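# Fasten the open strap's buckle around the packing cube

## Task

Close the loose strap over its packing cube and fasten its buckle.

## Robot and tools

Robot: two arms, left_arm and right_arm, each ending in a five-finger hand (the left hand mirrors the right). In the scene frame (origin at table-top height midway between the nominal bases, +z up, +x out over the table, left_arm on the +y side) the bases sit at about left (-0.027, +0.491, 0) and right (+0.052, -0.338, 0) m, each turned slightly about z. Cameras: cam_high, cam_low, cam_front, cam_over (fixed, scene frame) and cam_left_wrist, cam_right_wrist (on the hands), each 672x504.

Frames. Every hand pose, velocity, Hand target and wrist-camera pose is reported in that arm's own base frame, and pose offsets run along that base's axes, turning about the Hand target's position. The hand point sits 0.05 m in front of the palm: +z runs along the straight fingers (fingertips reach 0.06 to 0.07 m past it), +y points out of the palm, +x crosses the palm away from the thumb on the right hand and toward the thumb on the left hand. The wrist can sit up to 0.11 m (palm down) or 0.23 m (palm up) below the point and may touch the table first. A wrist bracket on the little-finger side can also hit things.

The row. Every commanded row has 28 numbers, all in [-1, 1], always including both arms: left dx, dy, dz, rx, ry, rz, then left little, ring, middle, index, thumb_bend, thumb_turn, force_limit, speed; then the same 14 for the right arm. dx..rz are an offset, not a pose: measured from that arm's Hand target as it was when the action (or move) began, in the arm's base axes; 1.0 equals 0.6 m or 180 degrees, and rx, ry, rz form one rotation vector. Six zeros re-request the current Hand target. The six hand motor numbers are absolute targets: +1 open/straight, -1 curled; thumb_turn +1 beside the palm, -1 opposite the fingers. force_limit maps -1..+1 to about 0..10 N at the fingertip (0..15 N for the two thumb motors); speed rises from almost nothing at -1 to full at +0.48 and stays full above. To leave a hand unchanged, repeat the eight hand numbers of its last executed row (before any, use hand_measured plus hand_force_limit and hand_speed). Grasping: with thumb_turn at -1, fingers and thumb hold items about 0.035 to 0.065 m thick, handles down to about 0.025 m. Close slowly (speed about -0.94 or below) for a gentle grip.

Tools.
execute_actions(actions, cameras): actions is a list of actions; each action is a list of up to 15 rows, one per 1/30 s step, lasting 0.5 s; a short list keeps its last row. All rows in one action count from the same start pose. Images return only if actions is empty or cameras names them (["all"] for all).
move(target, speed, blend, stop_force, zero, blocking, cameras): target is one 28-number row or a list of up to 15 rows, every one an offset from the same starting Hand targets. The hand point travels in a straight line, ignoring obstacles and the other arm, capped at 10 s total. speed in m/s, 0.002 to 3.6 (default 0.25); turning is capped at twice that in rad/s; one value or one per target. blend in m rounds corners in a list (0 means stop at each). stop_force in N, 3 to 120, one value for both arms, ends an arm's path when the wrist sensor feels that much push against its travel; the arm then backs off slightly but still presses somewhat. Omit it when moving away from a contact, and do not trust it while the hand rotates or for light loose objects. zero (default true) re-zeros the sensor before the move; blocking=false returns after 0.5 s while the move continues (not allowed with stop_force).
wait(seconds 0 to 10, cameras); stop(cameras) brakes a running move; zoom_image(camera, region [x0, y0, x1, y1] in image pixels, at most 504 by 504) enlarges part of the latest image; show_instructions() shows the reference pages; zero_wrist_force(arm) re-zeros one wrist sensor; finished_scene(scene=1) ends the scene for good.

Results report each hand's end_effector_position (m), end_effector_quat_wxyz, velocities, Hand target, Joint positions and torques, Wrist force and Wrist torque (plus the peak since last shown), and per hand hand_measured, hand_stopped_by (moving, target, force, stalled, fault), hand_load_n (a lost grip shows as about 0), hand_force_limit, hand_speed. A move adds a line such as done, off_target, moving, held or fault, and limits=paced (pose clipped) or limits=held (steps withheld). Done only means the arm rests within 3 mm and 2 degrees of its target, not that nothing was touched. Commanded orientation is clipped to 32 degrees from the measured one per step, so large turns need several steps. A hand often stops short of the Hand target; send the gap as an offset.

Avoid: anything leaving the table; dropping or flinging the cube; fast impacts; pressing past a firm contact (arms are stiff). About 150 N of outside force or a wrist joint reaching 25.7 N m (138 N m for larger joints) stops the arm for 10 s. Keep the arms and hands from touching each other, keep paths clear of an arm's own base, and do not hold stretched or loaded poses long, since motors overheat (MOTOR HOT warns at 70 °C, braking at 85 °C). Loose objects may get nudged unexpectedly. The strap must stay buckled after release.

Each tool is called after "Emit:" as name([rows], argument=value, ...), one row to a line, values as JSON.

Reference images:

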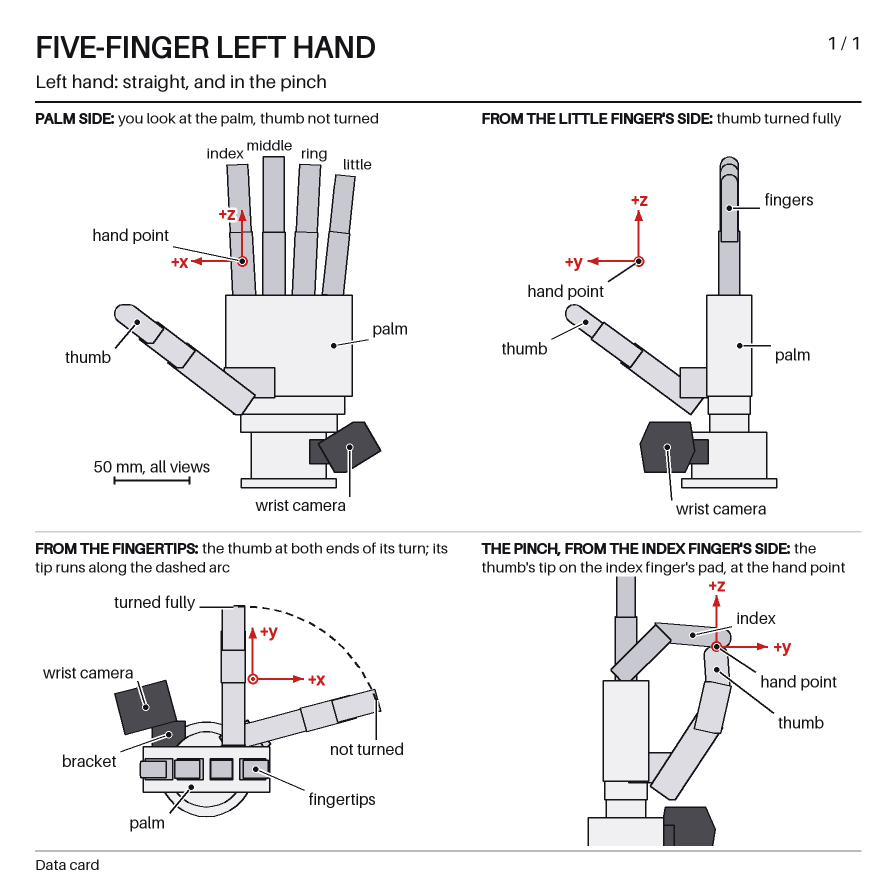

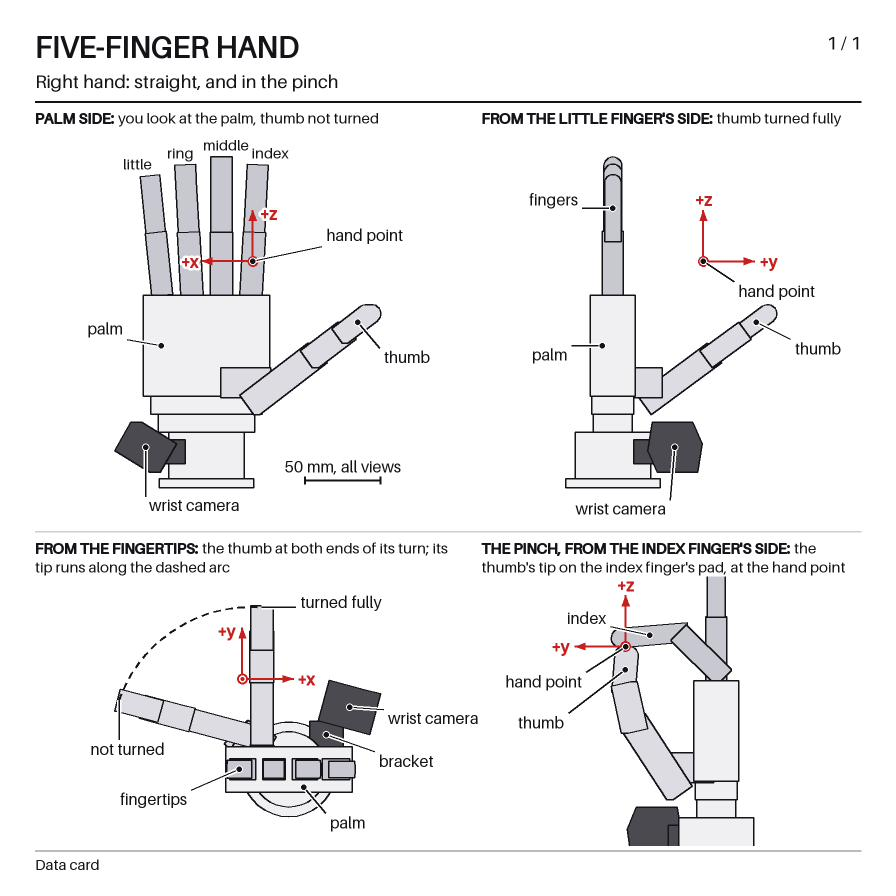

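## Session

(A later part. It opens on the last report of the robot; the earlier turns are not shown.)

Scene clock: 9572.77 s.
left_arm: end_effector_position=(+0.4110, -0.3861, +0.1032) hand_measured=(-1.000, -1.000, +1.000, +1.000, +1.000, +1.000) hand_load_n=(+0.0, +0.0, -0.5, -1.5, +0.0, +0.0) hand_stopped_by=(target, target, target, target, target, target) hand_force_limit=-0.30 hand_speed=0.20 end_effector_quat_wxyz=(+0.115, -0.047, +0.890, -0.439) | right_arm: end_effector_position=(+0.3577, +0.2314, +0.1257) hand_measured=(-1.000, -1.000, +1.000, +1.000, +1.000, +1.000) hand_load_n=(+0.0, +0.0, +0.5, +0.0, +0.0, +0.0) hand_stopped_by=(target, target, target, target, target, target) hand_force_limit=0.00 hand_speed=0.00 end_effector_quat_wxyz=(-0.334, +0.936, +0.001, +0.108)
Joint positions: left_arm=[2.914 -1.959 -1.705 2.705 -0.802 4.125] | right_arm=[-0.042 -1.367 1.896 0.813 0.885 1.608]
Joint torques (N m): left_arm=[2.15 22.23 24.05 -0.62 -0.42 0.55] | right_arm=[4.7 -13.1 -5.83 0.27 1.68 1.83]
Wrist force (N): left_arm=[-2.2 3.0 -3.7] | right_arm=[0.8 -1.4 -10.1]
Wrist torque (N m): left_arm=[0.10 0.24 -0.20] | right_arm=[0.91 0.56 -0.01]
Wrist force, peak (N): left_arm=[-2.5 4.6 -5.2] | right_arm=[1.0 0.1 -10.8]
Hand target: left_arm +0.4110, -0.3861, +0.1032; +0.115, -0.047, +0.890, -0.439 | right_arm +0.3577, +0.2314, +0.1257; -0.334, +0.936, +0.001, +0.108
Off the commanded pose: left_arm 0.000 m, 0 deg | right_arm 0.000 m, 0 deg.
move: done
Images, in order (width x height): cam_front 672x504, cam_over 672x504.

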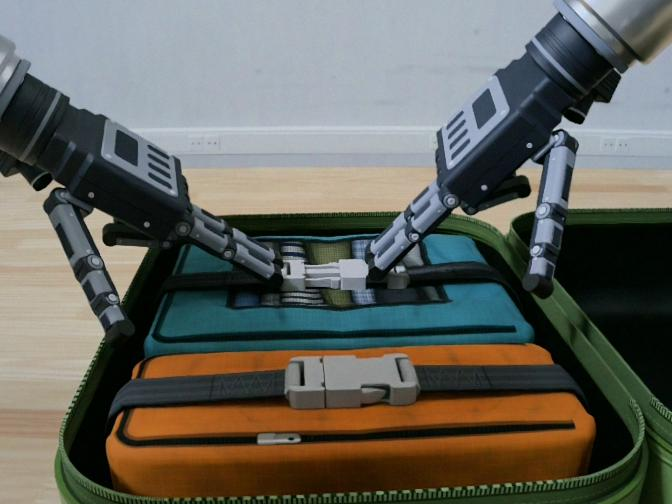

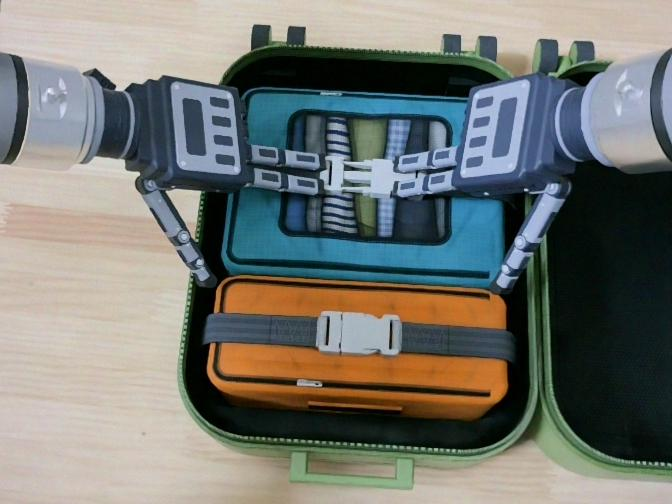

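Emit:
move([
  [0,0,0,0,0,0,-1,-1,1,1,1,1,-0.3,0.2, 0.0025,-0.0005,-0.001,0,0,0.0061,-1,-1,1,1,1,1,0.0,0.0],
  [0.0008,-0.0027,-0.0003,0,0,-0.0017,-1,-1,1,1,1,1,-0.3,0.2, 0.0025,-0.0002,-0.0018,0,0,0.0061,-1,-1,1,1,1,1,0.0,0.0],
], speed=0.01, cameras=["cam_over","cam_front"])

Emit:
zoom_image(camera="cam_front", region=[250, 240, 390, 305])

Emit:
zoom_image(camera="cam_over", region=[290, 145, 350, 205])

Emit:
zoom_image(camera="cam_over", region=[350, 155, 386, 201])

Emit:
zoom_image(camera="cam_front", region=[315, 250, 355, 296])

Scene clock: 9589.10 s.
left_arm: end_effector_position=(+0.4115, -0.3877, +0.1030) hand_measured=(-1.000, -1.000, +1.000, +1.000, +1.000, +1.000) hand_load_n=(+0.0, +0.0, -0.5, +0.0, +0.0, -0.5) hand_stopped_by=(target, target, target, target, target, target) hand_force_limit=-0.30 hand_speed=0.20 end_effector_quat_wxyz=(+0.114, -0.045, +0.890, -0.439) | right_arm: end_effector_position=(+0.3593, +0.2313, +0.1247) hand_measured=(-1.000, -1.000, +1.000, +1.000, +1.000, +1.000) hand_load_n=(+0.0, +0.0, +0.5, +0.0, +0.0, +0.0) hand_stopped_by=(target, target, target, target, target, target) hand_force_limit=0.00 hand_speed=0.00 end_effector_quat_wxyz=(-0.335, +0.936, +0.010, +0.105)
Joint positions: left_arm=[2.912 -1.964 -1.699 2.701 -0.8 4.128] | right_arm=[-0.043 -1.355 1.889 0.825 0.88 1.582]
Joint torques (N m): left_arm=[-1.2 31.93 16.25 -1.29 2.48 0.98] | right_arm=[7.77 -12.3 -4.09 -0.03 2.75 2.1]
Wrist force (N): left_arm=[-1.5 -0.7 -4.6] | right_arm=[1.7 -3.9 -14.1]
Wrist torque (N m): left_arm=[0.26 0.24 -0.24] | right_arm=[1.16 0.72 0.00]
Wrist force, peak (N): left_arm=[-1.8 2.5 -4.7] | right_arm=[1.7 -3.9 -14.1]
Hand target: left_arm +0.4114, -0.3877, +0.1030; +0.114, -0.045, +0.890, -0.439 | right_arm +0.3592, +0.2313, +0.1246; -0.335, +0.936, +0.010, +0.105
Off the commanded pose: left_arm 0.000 m, 0 deg | right_arm 0.000 m, 0 deg.
move: done
Images, in order (width x height): cam_front 672x504, cam_over 672x504.

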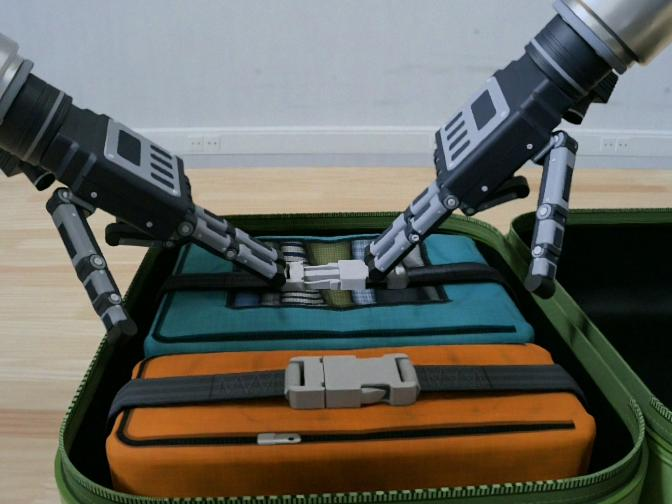

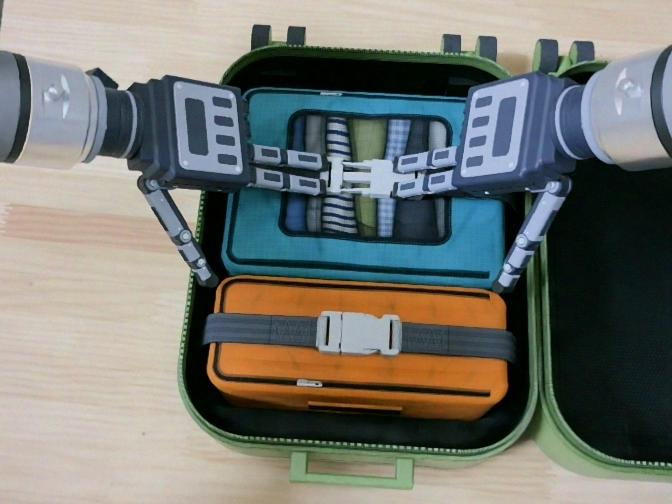

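Scaled by 3.600.

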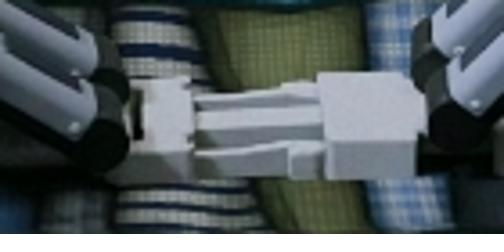

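Scaled by 8.400.

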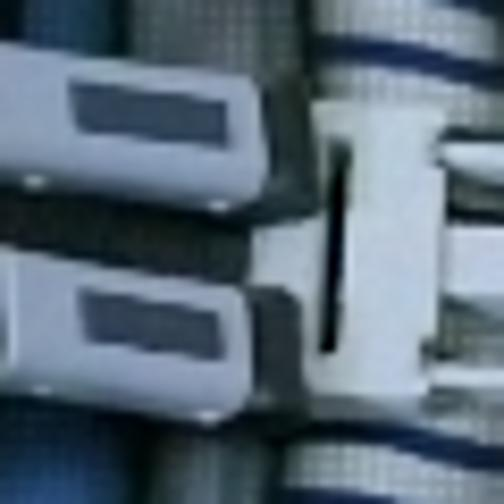

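Scaled by 10.957.

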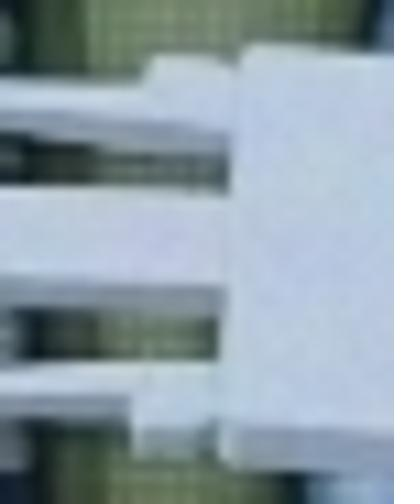

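Scaled by 10.957.

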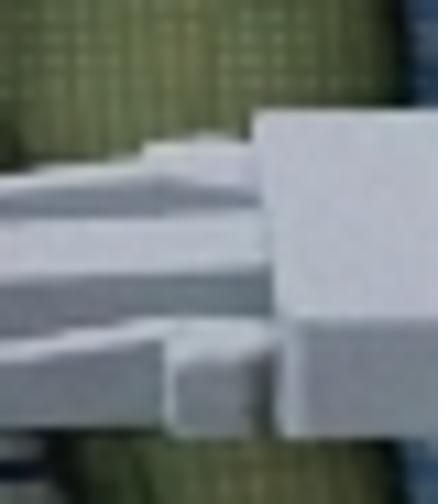

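Emit:
execute_actions(actions=[], cameras=["cam_over", "cam_front"])

Emit:
zoom_image(camera="cam_over", region=[290, 145, 410, 235])

Emit:
zoom_image(camera="cam_front", region=[250, 240, 390, 345])

Scene clock: 9626.47 s.
left_arm: end_effector_position=(+0.4114, -0.3877, +0.1030) hand_measured=(-1.000, -1.000, +1.000, +1.000, +1.000, +1.000) hand_load_n=(+0.0, +0.5, +0.0, +0.0, +0.0, +0.0) hand_stopped_by=(target, target, target, target, target, target) hand_force_limit=-0.30 hand_speed=0.20 end_effector_quat_wxyz=(+0.114, -0.045, +0.890, -0.439) | right_arm: end_effector_position=(+0.3592, +0.2313, +0.1246) hand_measured=(-1.000, -1.000, +1.000, +1.000, +1.000, +1.000) hand_load_n=(+0.0, +0.5, +0.5, +0.5, +0.0, +0.0) hand_stopped_by=(target, target, target, target, target, target) hand_force_limit=0.00 hand_speed=0.00 end_effector_quat_wxyz=(-0.335, +0.936, +0.010, +0.105)
Joint positions: left_arm=[2.912 -1.964 -1.699 2.701 -0.801 4.128] | right_arm=[-0.043 -1.355 1.889 0.825 0.88 1.582]
Joint velocities: within noise
Joint torques (N m): left_arm=[2.57 45.26 5.94 0.84 -2.15 -1.69] | right_arm=[7.09 -29.97 -4.7 3.04 2.79 0.31]
Wrist force (N): left_arm=[-1.5 -0.9 -4.5] | right_arm=[1.8 -4.3 -14.0]
Wrist torque (N m): left_arm=[0.24 0.23 -0.24] | right_arm=[1.16 0.70 0.00]
Wrist force, peak (N): left_arm=[-1.8 -0.9 -4.7] | right_arm=[1.8 -4.2 -14.3]
Hand target: left_arm +0.4114, -0.3877, +0.1030; +0.114, -0.045, +0.890, -0.439 | right_arm +0.3592, +0.2313, +0.1246; -0.335, +0.936, +0.010, +0.105
Off the commanded pose: left_arm 0.000 m, 0 deg | right_arm 0.000 m, 0 deg.
Images, in order (width x height): cam_front 672x504, cam_over 672x504.

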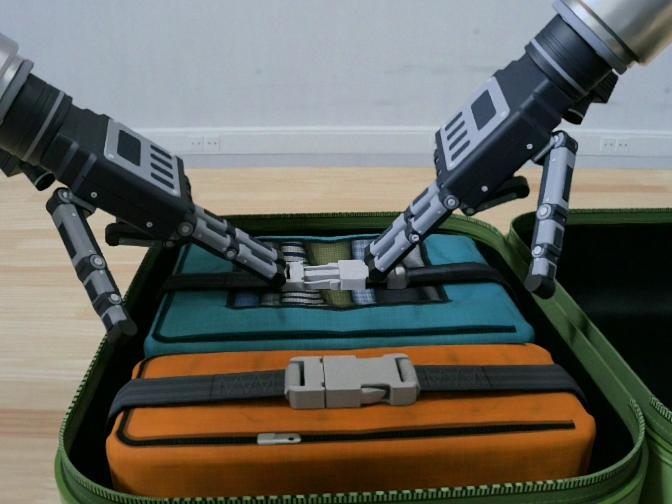

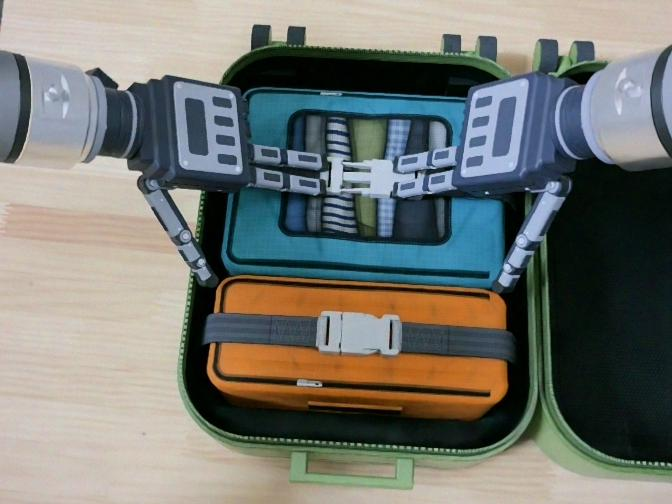

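Scaled by 4.200.

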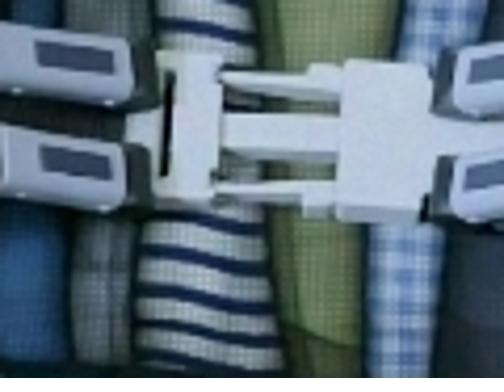

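Scaled by 3.600.

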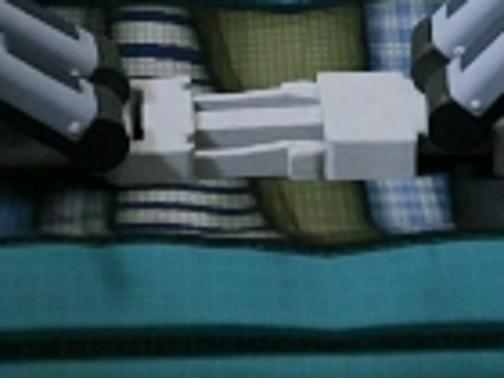

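Emit:
zoom_image(camera="cam_over", region=[290, 145, 350, 205])

Emit:
zoom_image(camera="cam_over", region=[350, 155, 386, 201])

Emit:
zoom_image(camera="cam_front", region=[270, 250, 330, 305])

Emit:
zoom_image(camera="cam_front", region=[315, 250, 355, 296])

Scaled by 8.400.

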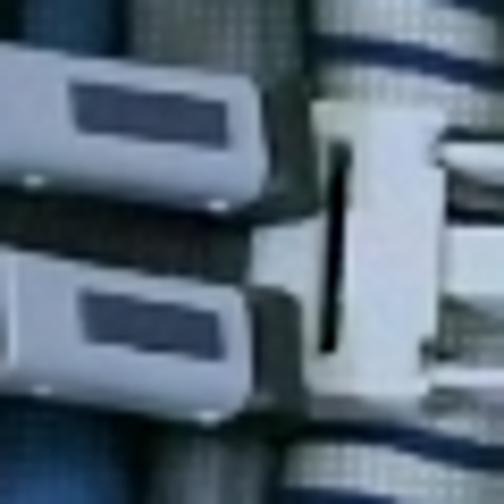

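Scaled by 10.957.

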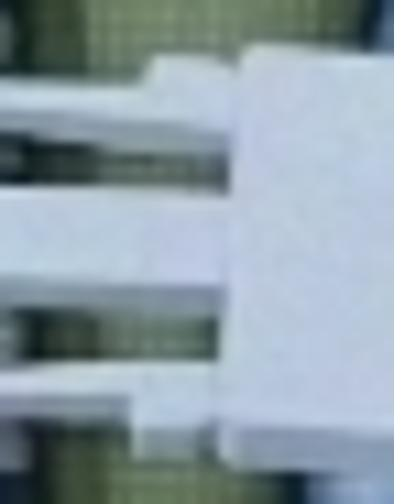

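Scaled by 8.400.

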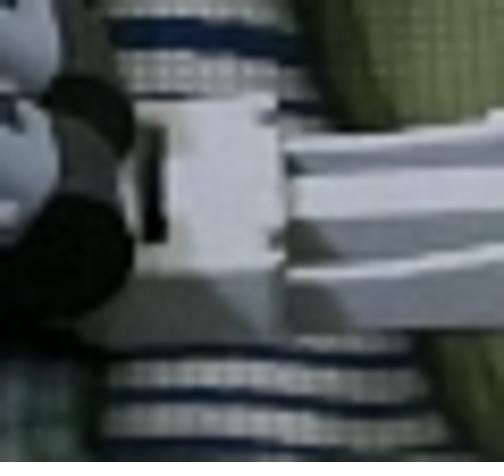

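Scaled by 10.957.

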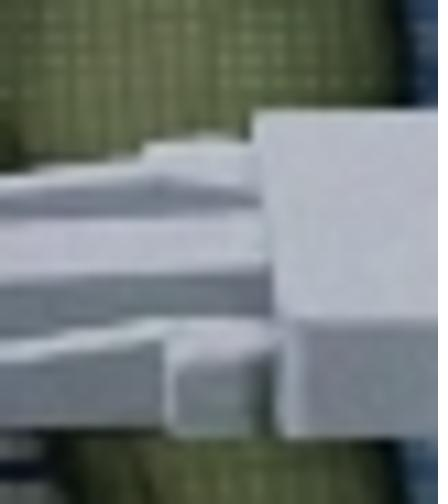

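Emit:
zoom_image(camera="cam_over", region=[310, 300, 410, 365])

Emit:
zoom_image(camera="cam_front", region=[270, 335, 430, 425])

Scaled by 5.040.

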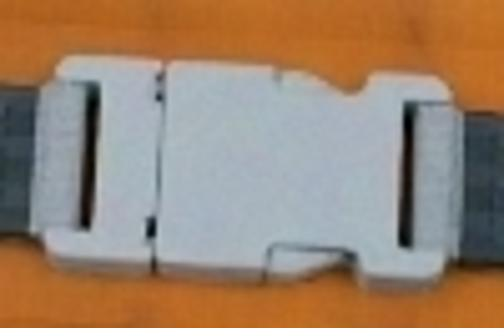

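Scaled by 3.150.

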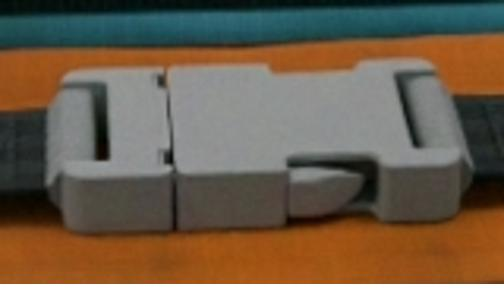

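Emit:
move(target=[0.00117,0.00042,0.00067,0,0,-0.002778,-1,-1,1,1,1,1,-0.3,0.2,0.0025,-0.00067,0,0,0,0.005556,-1,-1,1,1,1,1,0,0], speed=0.02, cameras=["cam_over","cam_front"])

Emit:
zoom_image(camera="cam_over", region=[290, 145, 350, 205])

Emit:
zoom_image(camera="cam_over", region=[350, 155, 386, 201])

Emit:
zoom_image(camera="cam_front", region=[270, 250, 330, 305])

Emit:
zoom_image(camera="cam_front", region=[315, 250, 355, 296])

Scene clock: 9724.27 s.
left_arm: end_effector_position=(+0.4122, -0.3874, +0.1034) hand_measured=(-1.000, -1.000, +1.000, +1.000, +1.000, +1.000) hand_load_n=(+0.0, +0.0, +0.0, +0.0, +0.0, +0.0) hand_stopped_by=(target, target, target, target, target, target) hand_force_limit=-0.30 hand_speed=0.20 end_effector_quat_wxyz=(+0.112, -0.041, +0.890, -0.440) | right_arm: end_effector_position=(+0.3608, +0.2309, +0.1246) hand_measured=(-1.000, -1.000, +1.000, +1.000, +1.000, +1.000) hand_load_n=(+0.0, +0.0, +1.0, +0.5, +0.0, +0.0) hand_stopped_by=(target, target, target, target, target, target) hand_force_limit=0.00 hand_speed=0.00 end_effector_quat_wxyz=(-0.336, +0.936, +0.019, +0.102)
Joint positions: left_arm=[2.914 -1.968 -1.693 2.691 -0.794 4.141] | right_arm=[-0.045 -1.346 1.881 0.839 0.876 1.557]
Joint torques (N m): left_arm=[1.65 28.76 20.02 0.27 1.45 -1.33] | right_arm=[-2 -27.75 -8.97 0.04 -0.18 2.04]
Wrist force (N): left_arm=[-2.0 -0.5 -3.6] | right_arm=[1.9 -4.4 -13.8]
Wrist torque (N m): left_arm=[0.20 0.32 -0.27] | right_arm=[1.19 0.69 0.09]
Wrist force, peak (N): left_arm=[-1.6 -0.7 -4.7] | right_arm=[1.8 -4.5 -14.0]
Hand target: left_arm +0.4121, -0.3874, +0.1034; +0.112, -0.041, +0.890, -0.440 | right_arm +0.3607, +0.2309, +0.1246; -0.336, +0.936, +0.018, +0.102
Off the commanded pose: left_arm 0.000 m, 0 deg | right_arm 0.000 m, 0 deg.
move: done
Images, in order (width x height): cam_front 672x504, cam_over 672x504.

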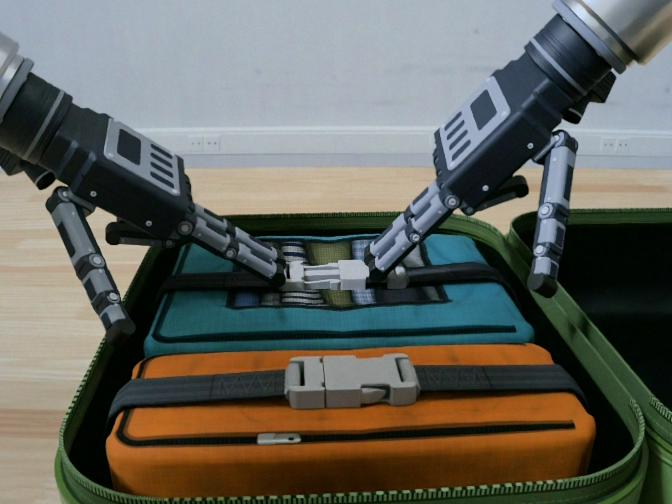

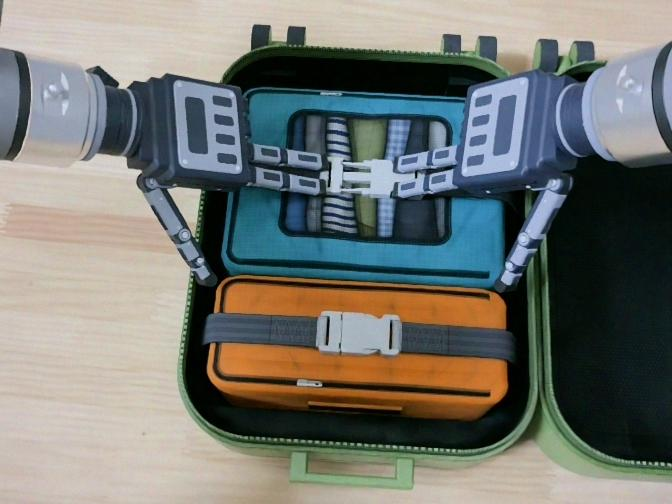

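Scaled by 8.400.

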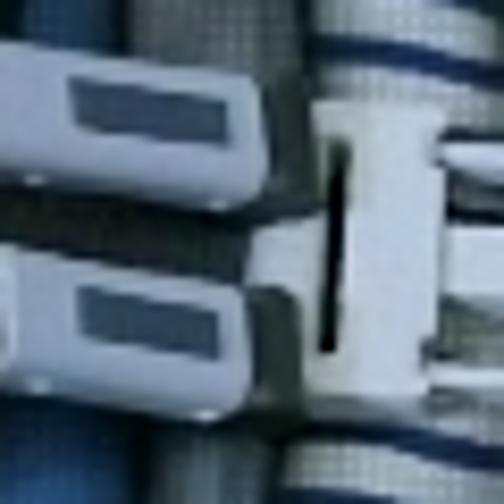

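Scaled by 10.957.

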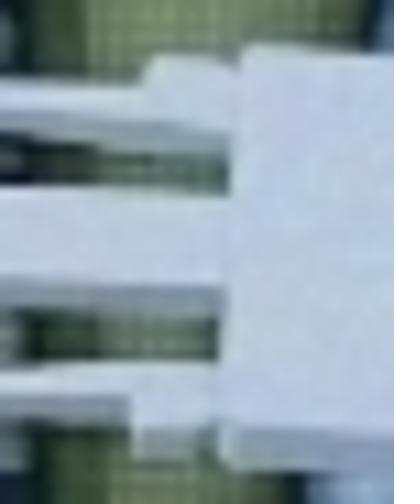

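Scaled by 8.400.

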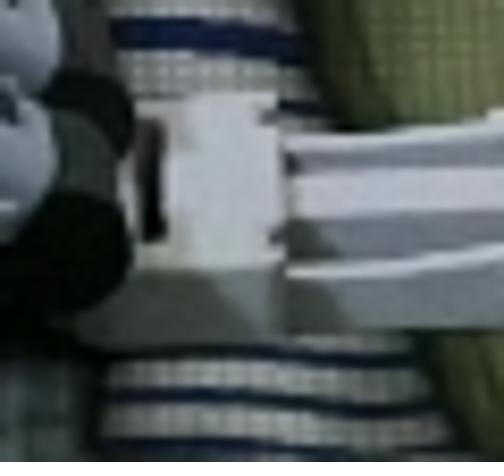

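Scaled by 10.957.

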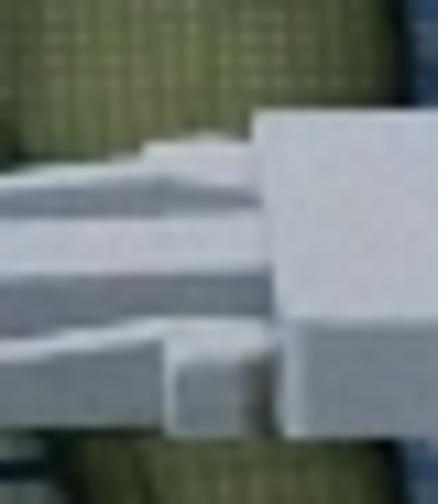

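Emit:
move(target=[0,-0.00333,-0.0005,0,0,0,-1,-1,1,1,1,1,-0.3,0.2,0,0,0,0,0,0,-1,-1,1,1,1,1,0,0], speed=0.01, cameras=["cam_over","cam_front"])

Emit:
zoom_image(camera="cam_over", region=[290, 145, 350, 205])

Emit:
zoom_image(camera="cam_over", region=[350, 155, 386, 201])

Emit:
zoom_image(camera="cam_front", region=[270, 250, 330, 305])

Emit:
zoom_image(camera="cam_front", region=[315, 250, 355, 296])

Scene clock: 9843.50 s.
left_arm: end_effector_position=(+0.4121, -0.3895, +0.1031) hand_measured=(-1.000, -1.000, +1.000, +1.000, +1.000, +1.000) hand_load_n=(+0.0, +0.0, +0.0, +0.0, -0.5, -0.5) hand_stopped_by=(target, target, target, target, target, target) hand_force_limit=-0.30 hand_speed=0.20 end_effector_quat_wxyz=(+0.112, -0.041, +0.890, -0.440) | right_arm: end_effector_position=(+0.3607, +0.2309, +0.1246) hand_measured=(-1.000, -1.000, +1.000, +1.000, +1.000, +1.000) hand_load_n=(+0.0, +0.0, +0.5, +0.5, +0.0, -0.5) hand_stopped_by=(target, target, target, target, target, target) hand_force_limit=0.00 hand_speed=0.00 end_effector_quat_wxyz=(-0.336, +0.936, +0.018, +0.102)
Joint positions: left_arm=[2.909 -1.97 -1.69 2.694 -0.797 4.136] | right_arm=[-0.045 -1.346 1.882 0.838 0.876 1.558]
Joint torques (N m): left_arm=[-1.27 22.23 25.29 0.19 -1.67 -0.5] | right_arm=[3.53 -32.22 -4.06 -0.15 1.1 2.21]
Wrist force (N): left_arm=[-1.7 -0.5 -6.3] | right_arm=[2.0 -3.0 -14.1]
Wrist torque (N m): left_arm=[0.34 0.23 -0.15] | right_arm=[1.19 0.74 0.08]
Wrist force, peak (N): left_arm=[-1.9 -0.6 -6.6] | right_arm=[2.0 -3.3 -14.5]
Hand target: left_arm +0.4121, -0.3894, +0.1031; +0.112, -0.041, +0.890, -0.440 | right_arm +0.3607, +0.2309, +0.1246; -0.336, +0.936, +0.018, +0.102
Off the commanded pose: left_arm 0.000 m, 0 deg | right_arm 0.000 m, 0 deg.
move: done
Images, in order (width x height): cam_front 672x504, cam_over 672x504.

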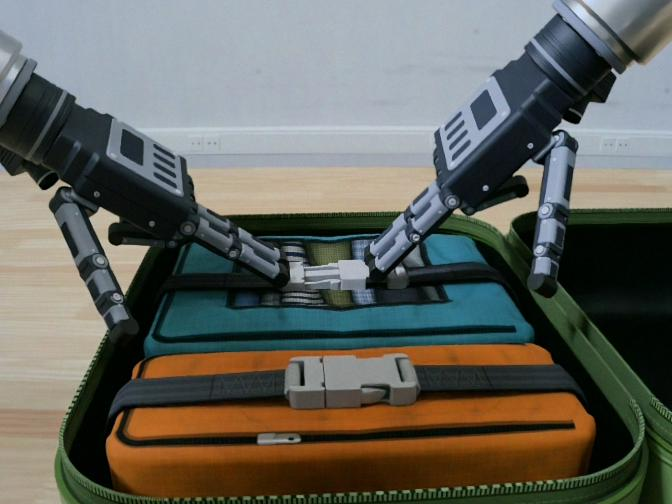

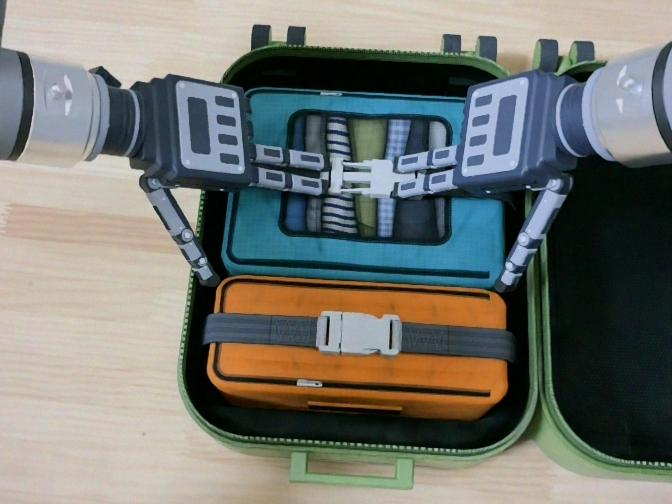

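Scaled by 8.400.

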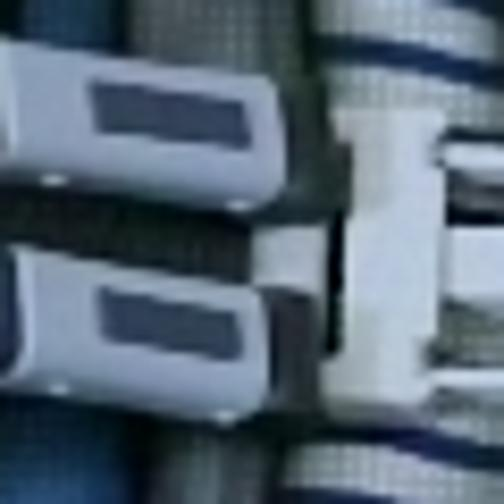

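Scaled by 10.957.

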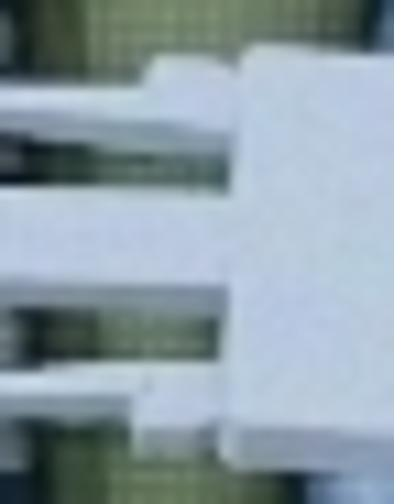

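Scaled by 8.400.

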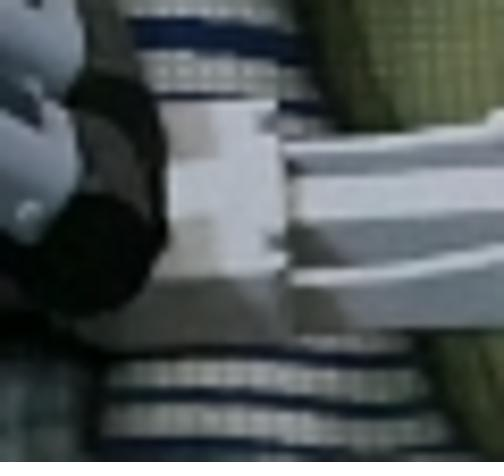

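Scaled by 10.957.

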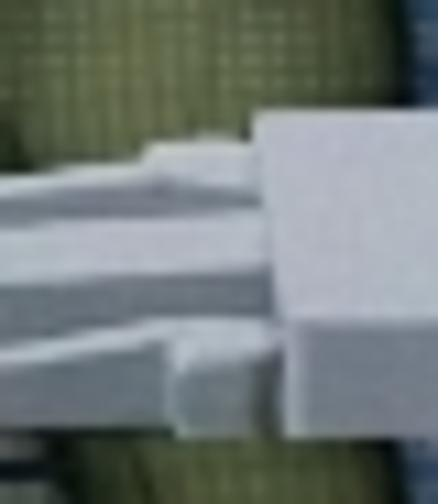

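Emit:
move([
  [0,0,0.01,0,0,0,-1,-1,1,1,1,1,-0.3,0.2,0,0,0,0,0,0,-1,-1,1,1,1,1,0,0],
  [0.0022,-0.015,0.01,0,0,0,-1,-1,1,1,1,1,-0.3,0.2,0,0,0,0,0,0,-1,-1,1,1,1,1,0,0],
], speed=0.03, cameras=["cam_over","cam_front"])

Emit:
zoom_image(camera="cam_over", region=[290, 145, 350, 205])

Emit:
zoom_image(camera="cam_over", region=[350, 155, 386, 201])

Emit:
zoom_image(camera="cam_front", region=[250, 240, 390, 305])

Scene clock: 9890.67 s.
left_arm: end_effector_position=(+0.4136, -0.3985, +0.1091) hand_measured=(-1.000, -1.000, +1.000, +1.000, +1.000, +1.000) hand_load_n=(+0.0, +0.0, +0.0, +0.0, +0.0, +0.0) hand_stopped_by=(target, target, target, target, target, target) hand_force_limit=-0.30 hand_speed=0.20 end_effector_quat_wxyz=(+0.112, -0.041, +0.890, -0.440) end_effector_velocity=(+0.000, +0.002, -0.001) end_effector_angular_velocity=(+0.002, -0.001, -0.002) | right_arm: end_effector_position=(+0.3607, +0.2309, +0.1246) hand_measured=(-1.000, -1.000, +1.000, +1.000, +1.000, +1.000) hand_load_n=(+0.0, +0.0, +1.0, +0.5, +0.0, +0.0) hand_stopped_by=(target, target, target, target, target, target) hand_force_limit=0.00 hand_speed=0.00 end_effector_quat_wxyz=(-0.336, +0.936, +0.018, +0.102)
Joint positions: left_arm=[2.89 -1.973 -1.665 2.688 -0.809 4.113] | right_arm=[-0.045 -1.346 1.882 0.838 0.876 1.558]
Joint velocities: left_arm=[0.003 0 -0.004 -0.001 0.001 0.008] | right_arm=[within noise]
Joint torques (N m): left_arm=[6.11 44.92 8.44 -2.42 2.75 1.98] | right_arm=[4.43 -30.53 -5.94 -0.25 1.32 2.16]
Wrist force (N): left_arm=[-1.3 1.4 1.9] | right_arm=[0.8 -4.0 -12.0]
Wrist torque (N m): left_arm=[-0.13 0.25 -0.18] | right_arm=[1.11 0.61 -0.01]
Wrist force, peak (N): left_arm=[-1.8 -0.6 -6.6] | right_arm=[2.2 -3.4 -14.6]
Hand target: left_arm +0.4135, -0.3984, +0.1091; +0.112, -0.041, +0.890, -0.440 | right_arm +0.3607, +0.2309, +0.1246; -0.336, +0.936, +0.018, +0.102
Off the commanded pose: left_arm 0.000 m, 0 deg | right_arm 0.000 m, 0 deg.
move: done
Images, in order (width x height): cam_front 672x504, cam_over 672x504.

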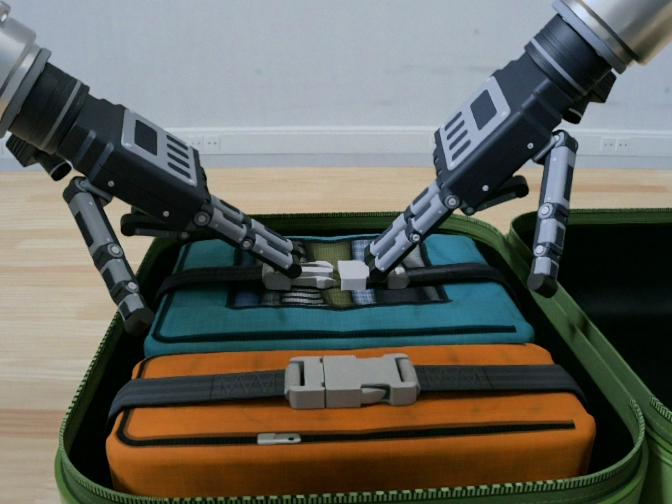

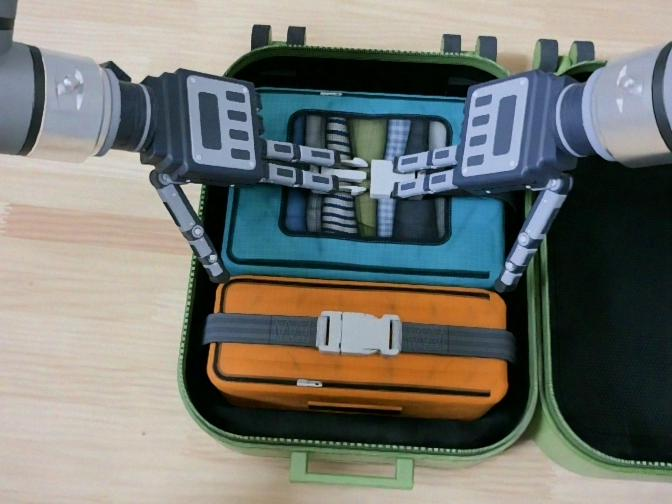

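Scaled by 8.400.

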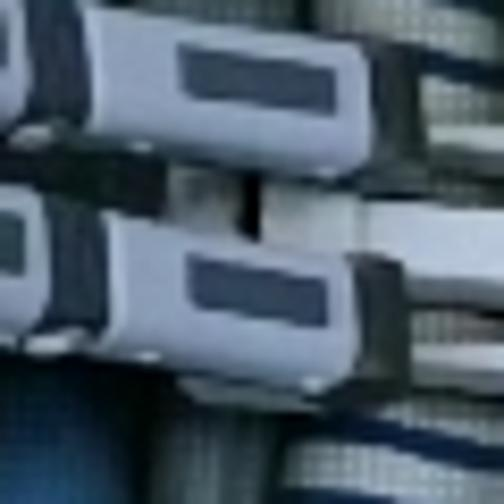

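Scaled by 10.957.

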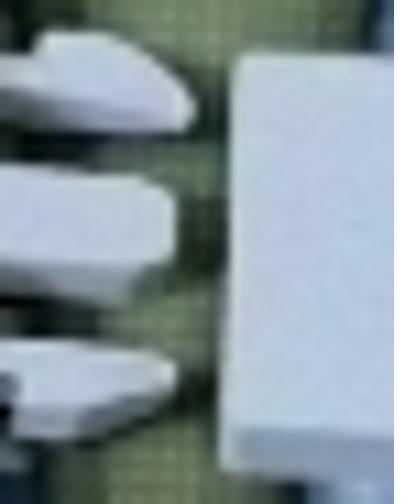

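Scaled by 3.600.

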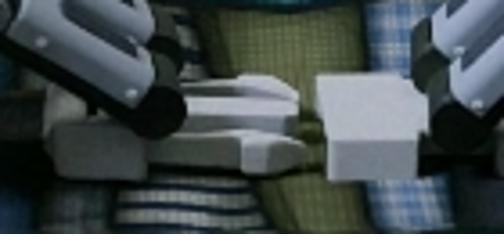

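Emit:
move(target=[0,0.0087,0,0,0,0,-1,-1,1,1,1,1,-0.3,0.2,0,0,0,0,0,0,-1,-1,1,1,1,1,0,0], speed=0.03, cameras=[])

Emit:
move(target=[0,0,-0.018,0,0,0,-1,-1,1,1,1,1,-0.3,0.2,0,0,0,0,0,0,-1,-1,1,1,1,1,0,0], speed=0.008, stop_force=3.5, cameras=["cam_over","cam_front"])

Emit:
zoom_image(camera="cam_over", region=[290, 145, 350, 205])

Emit:
zoom_image(camera="cam_over", region=[350, 155, 386, 201])

Emit:
zoom_image(camera="cam_front", region=[250, 240, 390, 305])

Emit:
zoom_image(camera="cam_front", region=[315, 250, 355, 296])

Scene clock: 9905.43 s.
left_arm: end_effector_position=(+0.4134, -0.3931, +0.1091) hand_measured=(-1.000, -1.000, +1.000, +1.000, +1.000, +1.000) hand_load_n=(+0.0, +0.0, +0.0, +0.0, +0.0, +0.0) hand_stopped_by=(target, target, target, target, target, target) hand_force_limit=-0.30 hand_speed=0.20 end_effector_quat_wxyz=(+0.112, -0.041, +0.890, -0.440) | right_arm: end_effector_position=(+0.3607, +0.2309, +0.1246) hand_measured=(-1.000, -1.000, +1.000, +1.000, +1.000, +1.000) hand_load_n=(+0.0, +0.0, +1.0, +0.5, +0.0, +0.0) hand_stopped_by=(target, target, target, target, target, target) hand_force_limit=0.00 hand_speed=0.00 end_effector_quat_wxyz=(-0.336, +0.936, +0.018, +0.102)
Joint positions: left_arm=[2.902 -1.968 -1.674 2.682 -0.801 4.127] | right_arm=[-0.045 -1.346 1.882 0.838 0.876 1.558]
Joint torques (N m): left_arm=[-2.59 39.66 17.95 -1.52 2.03 -1.26] | right_arm=[3.52 -28.83 -12.73 -0.22 3.11 2.03]
Wrist force (N): left_arm=[-1.5 1.1 1.9] | right_arm=[1.0 -4.4 -12.4]
Wrist torque (N m): left_arm=[-0.16 0.28 -0.25] | right_arm=[1.11 0.58 0.00]
Wrist force, peak (N): left_arm=[-1.6 1.4 1.9] | right_arm=[0.9 -4.5 -12.7]
Hand target: left_arm +0.4135, -0.3932, +0.1091; +0.112, -0.041, +0.890, -0.440 | right_arm +0.3607, +0.2309, +0.1246; -0.336, +0.936, +0.018, +0.102
Off the commanded pose: left_arm 0.000 m, 0 deg | right_arm 0.000 m, 0 deg.
move: done
No camera images: "cameras" was empty.

Scene clock: 9906.83 s.
left_arm: end_effector_position=(+0.4135, -0.3932, +0.1062) hand_measured=(-1.000, -1.000, +1.000, +1.000, +1.000, +1.000) hand_load_n=(+0.0, +0.0, +0.0, +0.0, +0.0, +0.0) hand_stopped_by=(target, target, target, target, target, target) hand_force_limit=-0.30 hand_speed=0.20 end_effector_quat_wxyz=(+0.112, -0.041, +0.890, -0.440) | right_arm: end_effector_position=(+0.3607, +0.2309, +0.1246) hand_measured=(-1.000, -1.000, +1.000, +1.000, +1.000, +1.000) hand_load_n=(+0.5, +0.0, +1.0, +0.5, -0.5, +0.0) hand_stopped_by=(target, target, target, target, target, target) hand_force_limit=0.00 hand_speed=0.00 end_effector_quat_wxyz=(-0.336, +0.936, +0.018, +0.102)
Joint positions: left_arm=[2.902 -1.972 -1.677 2.689 -0.801 4.127] | right_arm=[-0.045 -1.346 1.882 0.838 0.876 1.558]
Joint torques (N m): left_arm=[-4.85 46.04 27.7 -2.88 -0.29 -1.43] | right_arm=[3.55 -28.58 -15.47 -0.33 3.01 2]
Wrist force (N): left_arm=[-1.7 -0.9 -0.2] | right_arm=[0.8 -4.1 -11.9]
Wrist torque (N m): left_arm=[0.07 0.20 -0.22] | right_arm=[1.10 0.60 0.00]
Wrist force, peak (N): left_arm=[-1.9 -2.0 -1.0] | right_arm=[1.0 -4.5 -12.6]
Hand target: left_arm +0.4135, -0.3932, +0.1062; +0.112, -0.041, +0.890, -0.440 (not the last commanded pose) | right_arm +0.3607, +0.2309, +0.1246; -0.336, +0.936, +0.018, +0.102
Off the commanded pose: left_arm 0.008 m, 0 deg | right_arm 0.000 m, 0 deg.
move: contact (left_arm)
Images, in order (width x height): cam_front 672x504, cam_over 672x504.

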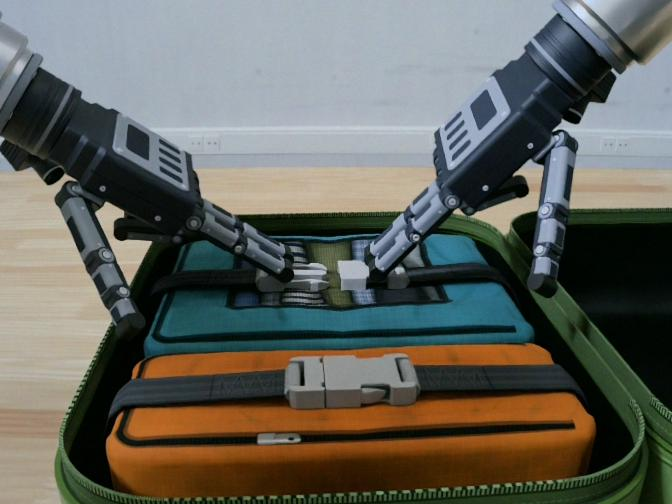

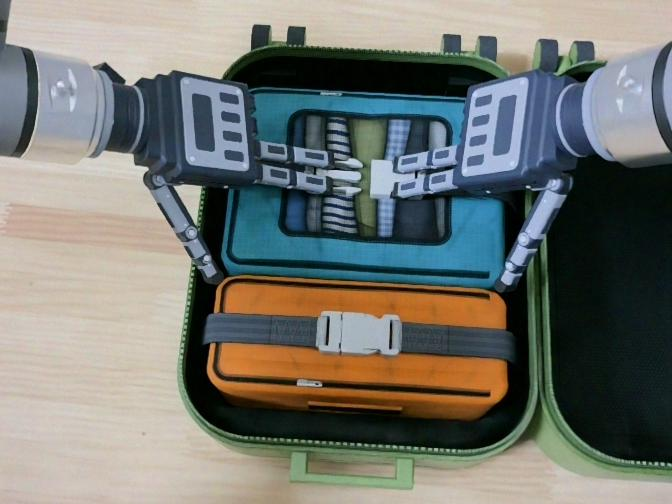

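Scaled by 8.400.

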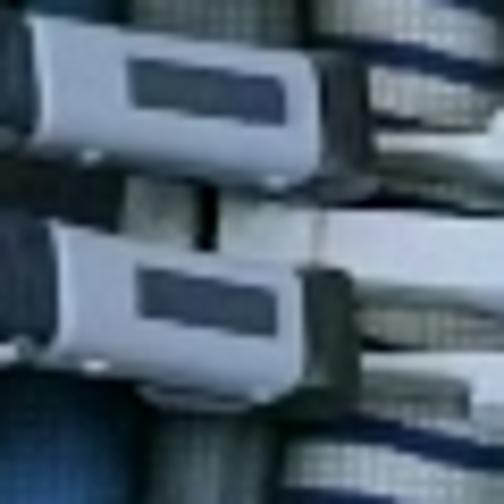

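Scaled by 10.957.

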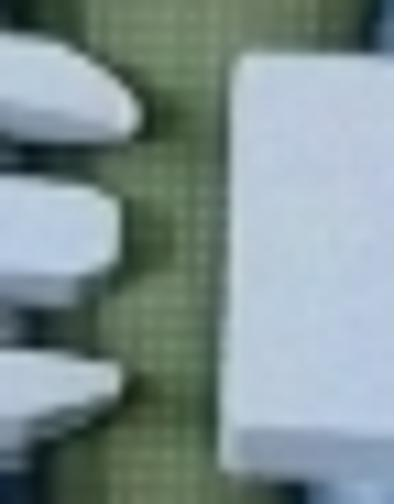

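Scaled by 3.600.

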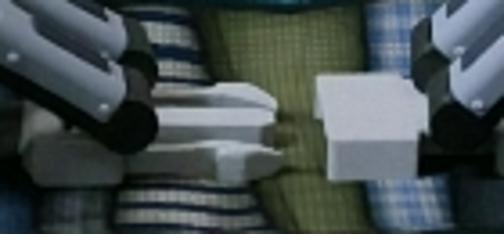

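Scaled by 10.957.

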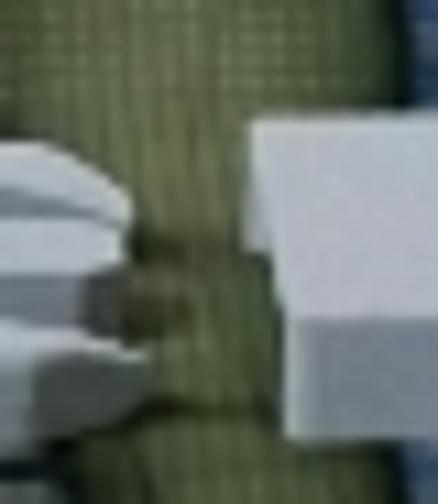

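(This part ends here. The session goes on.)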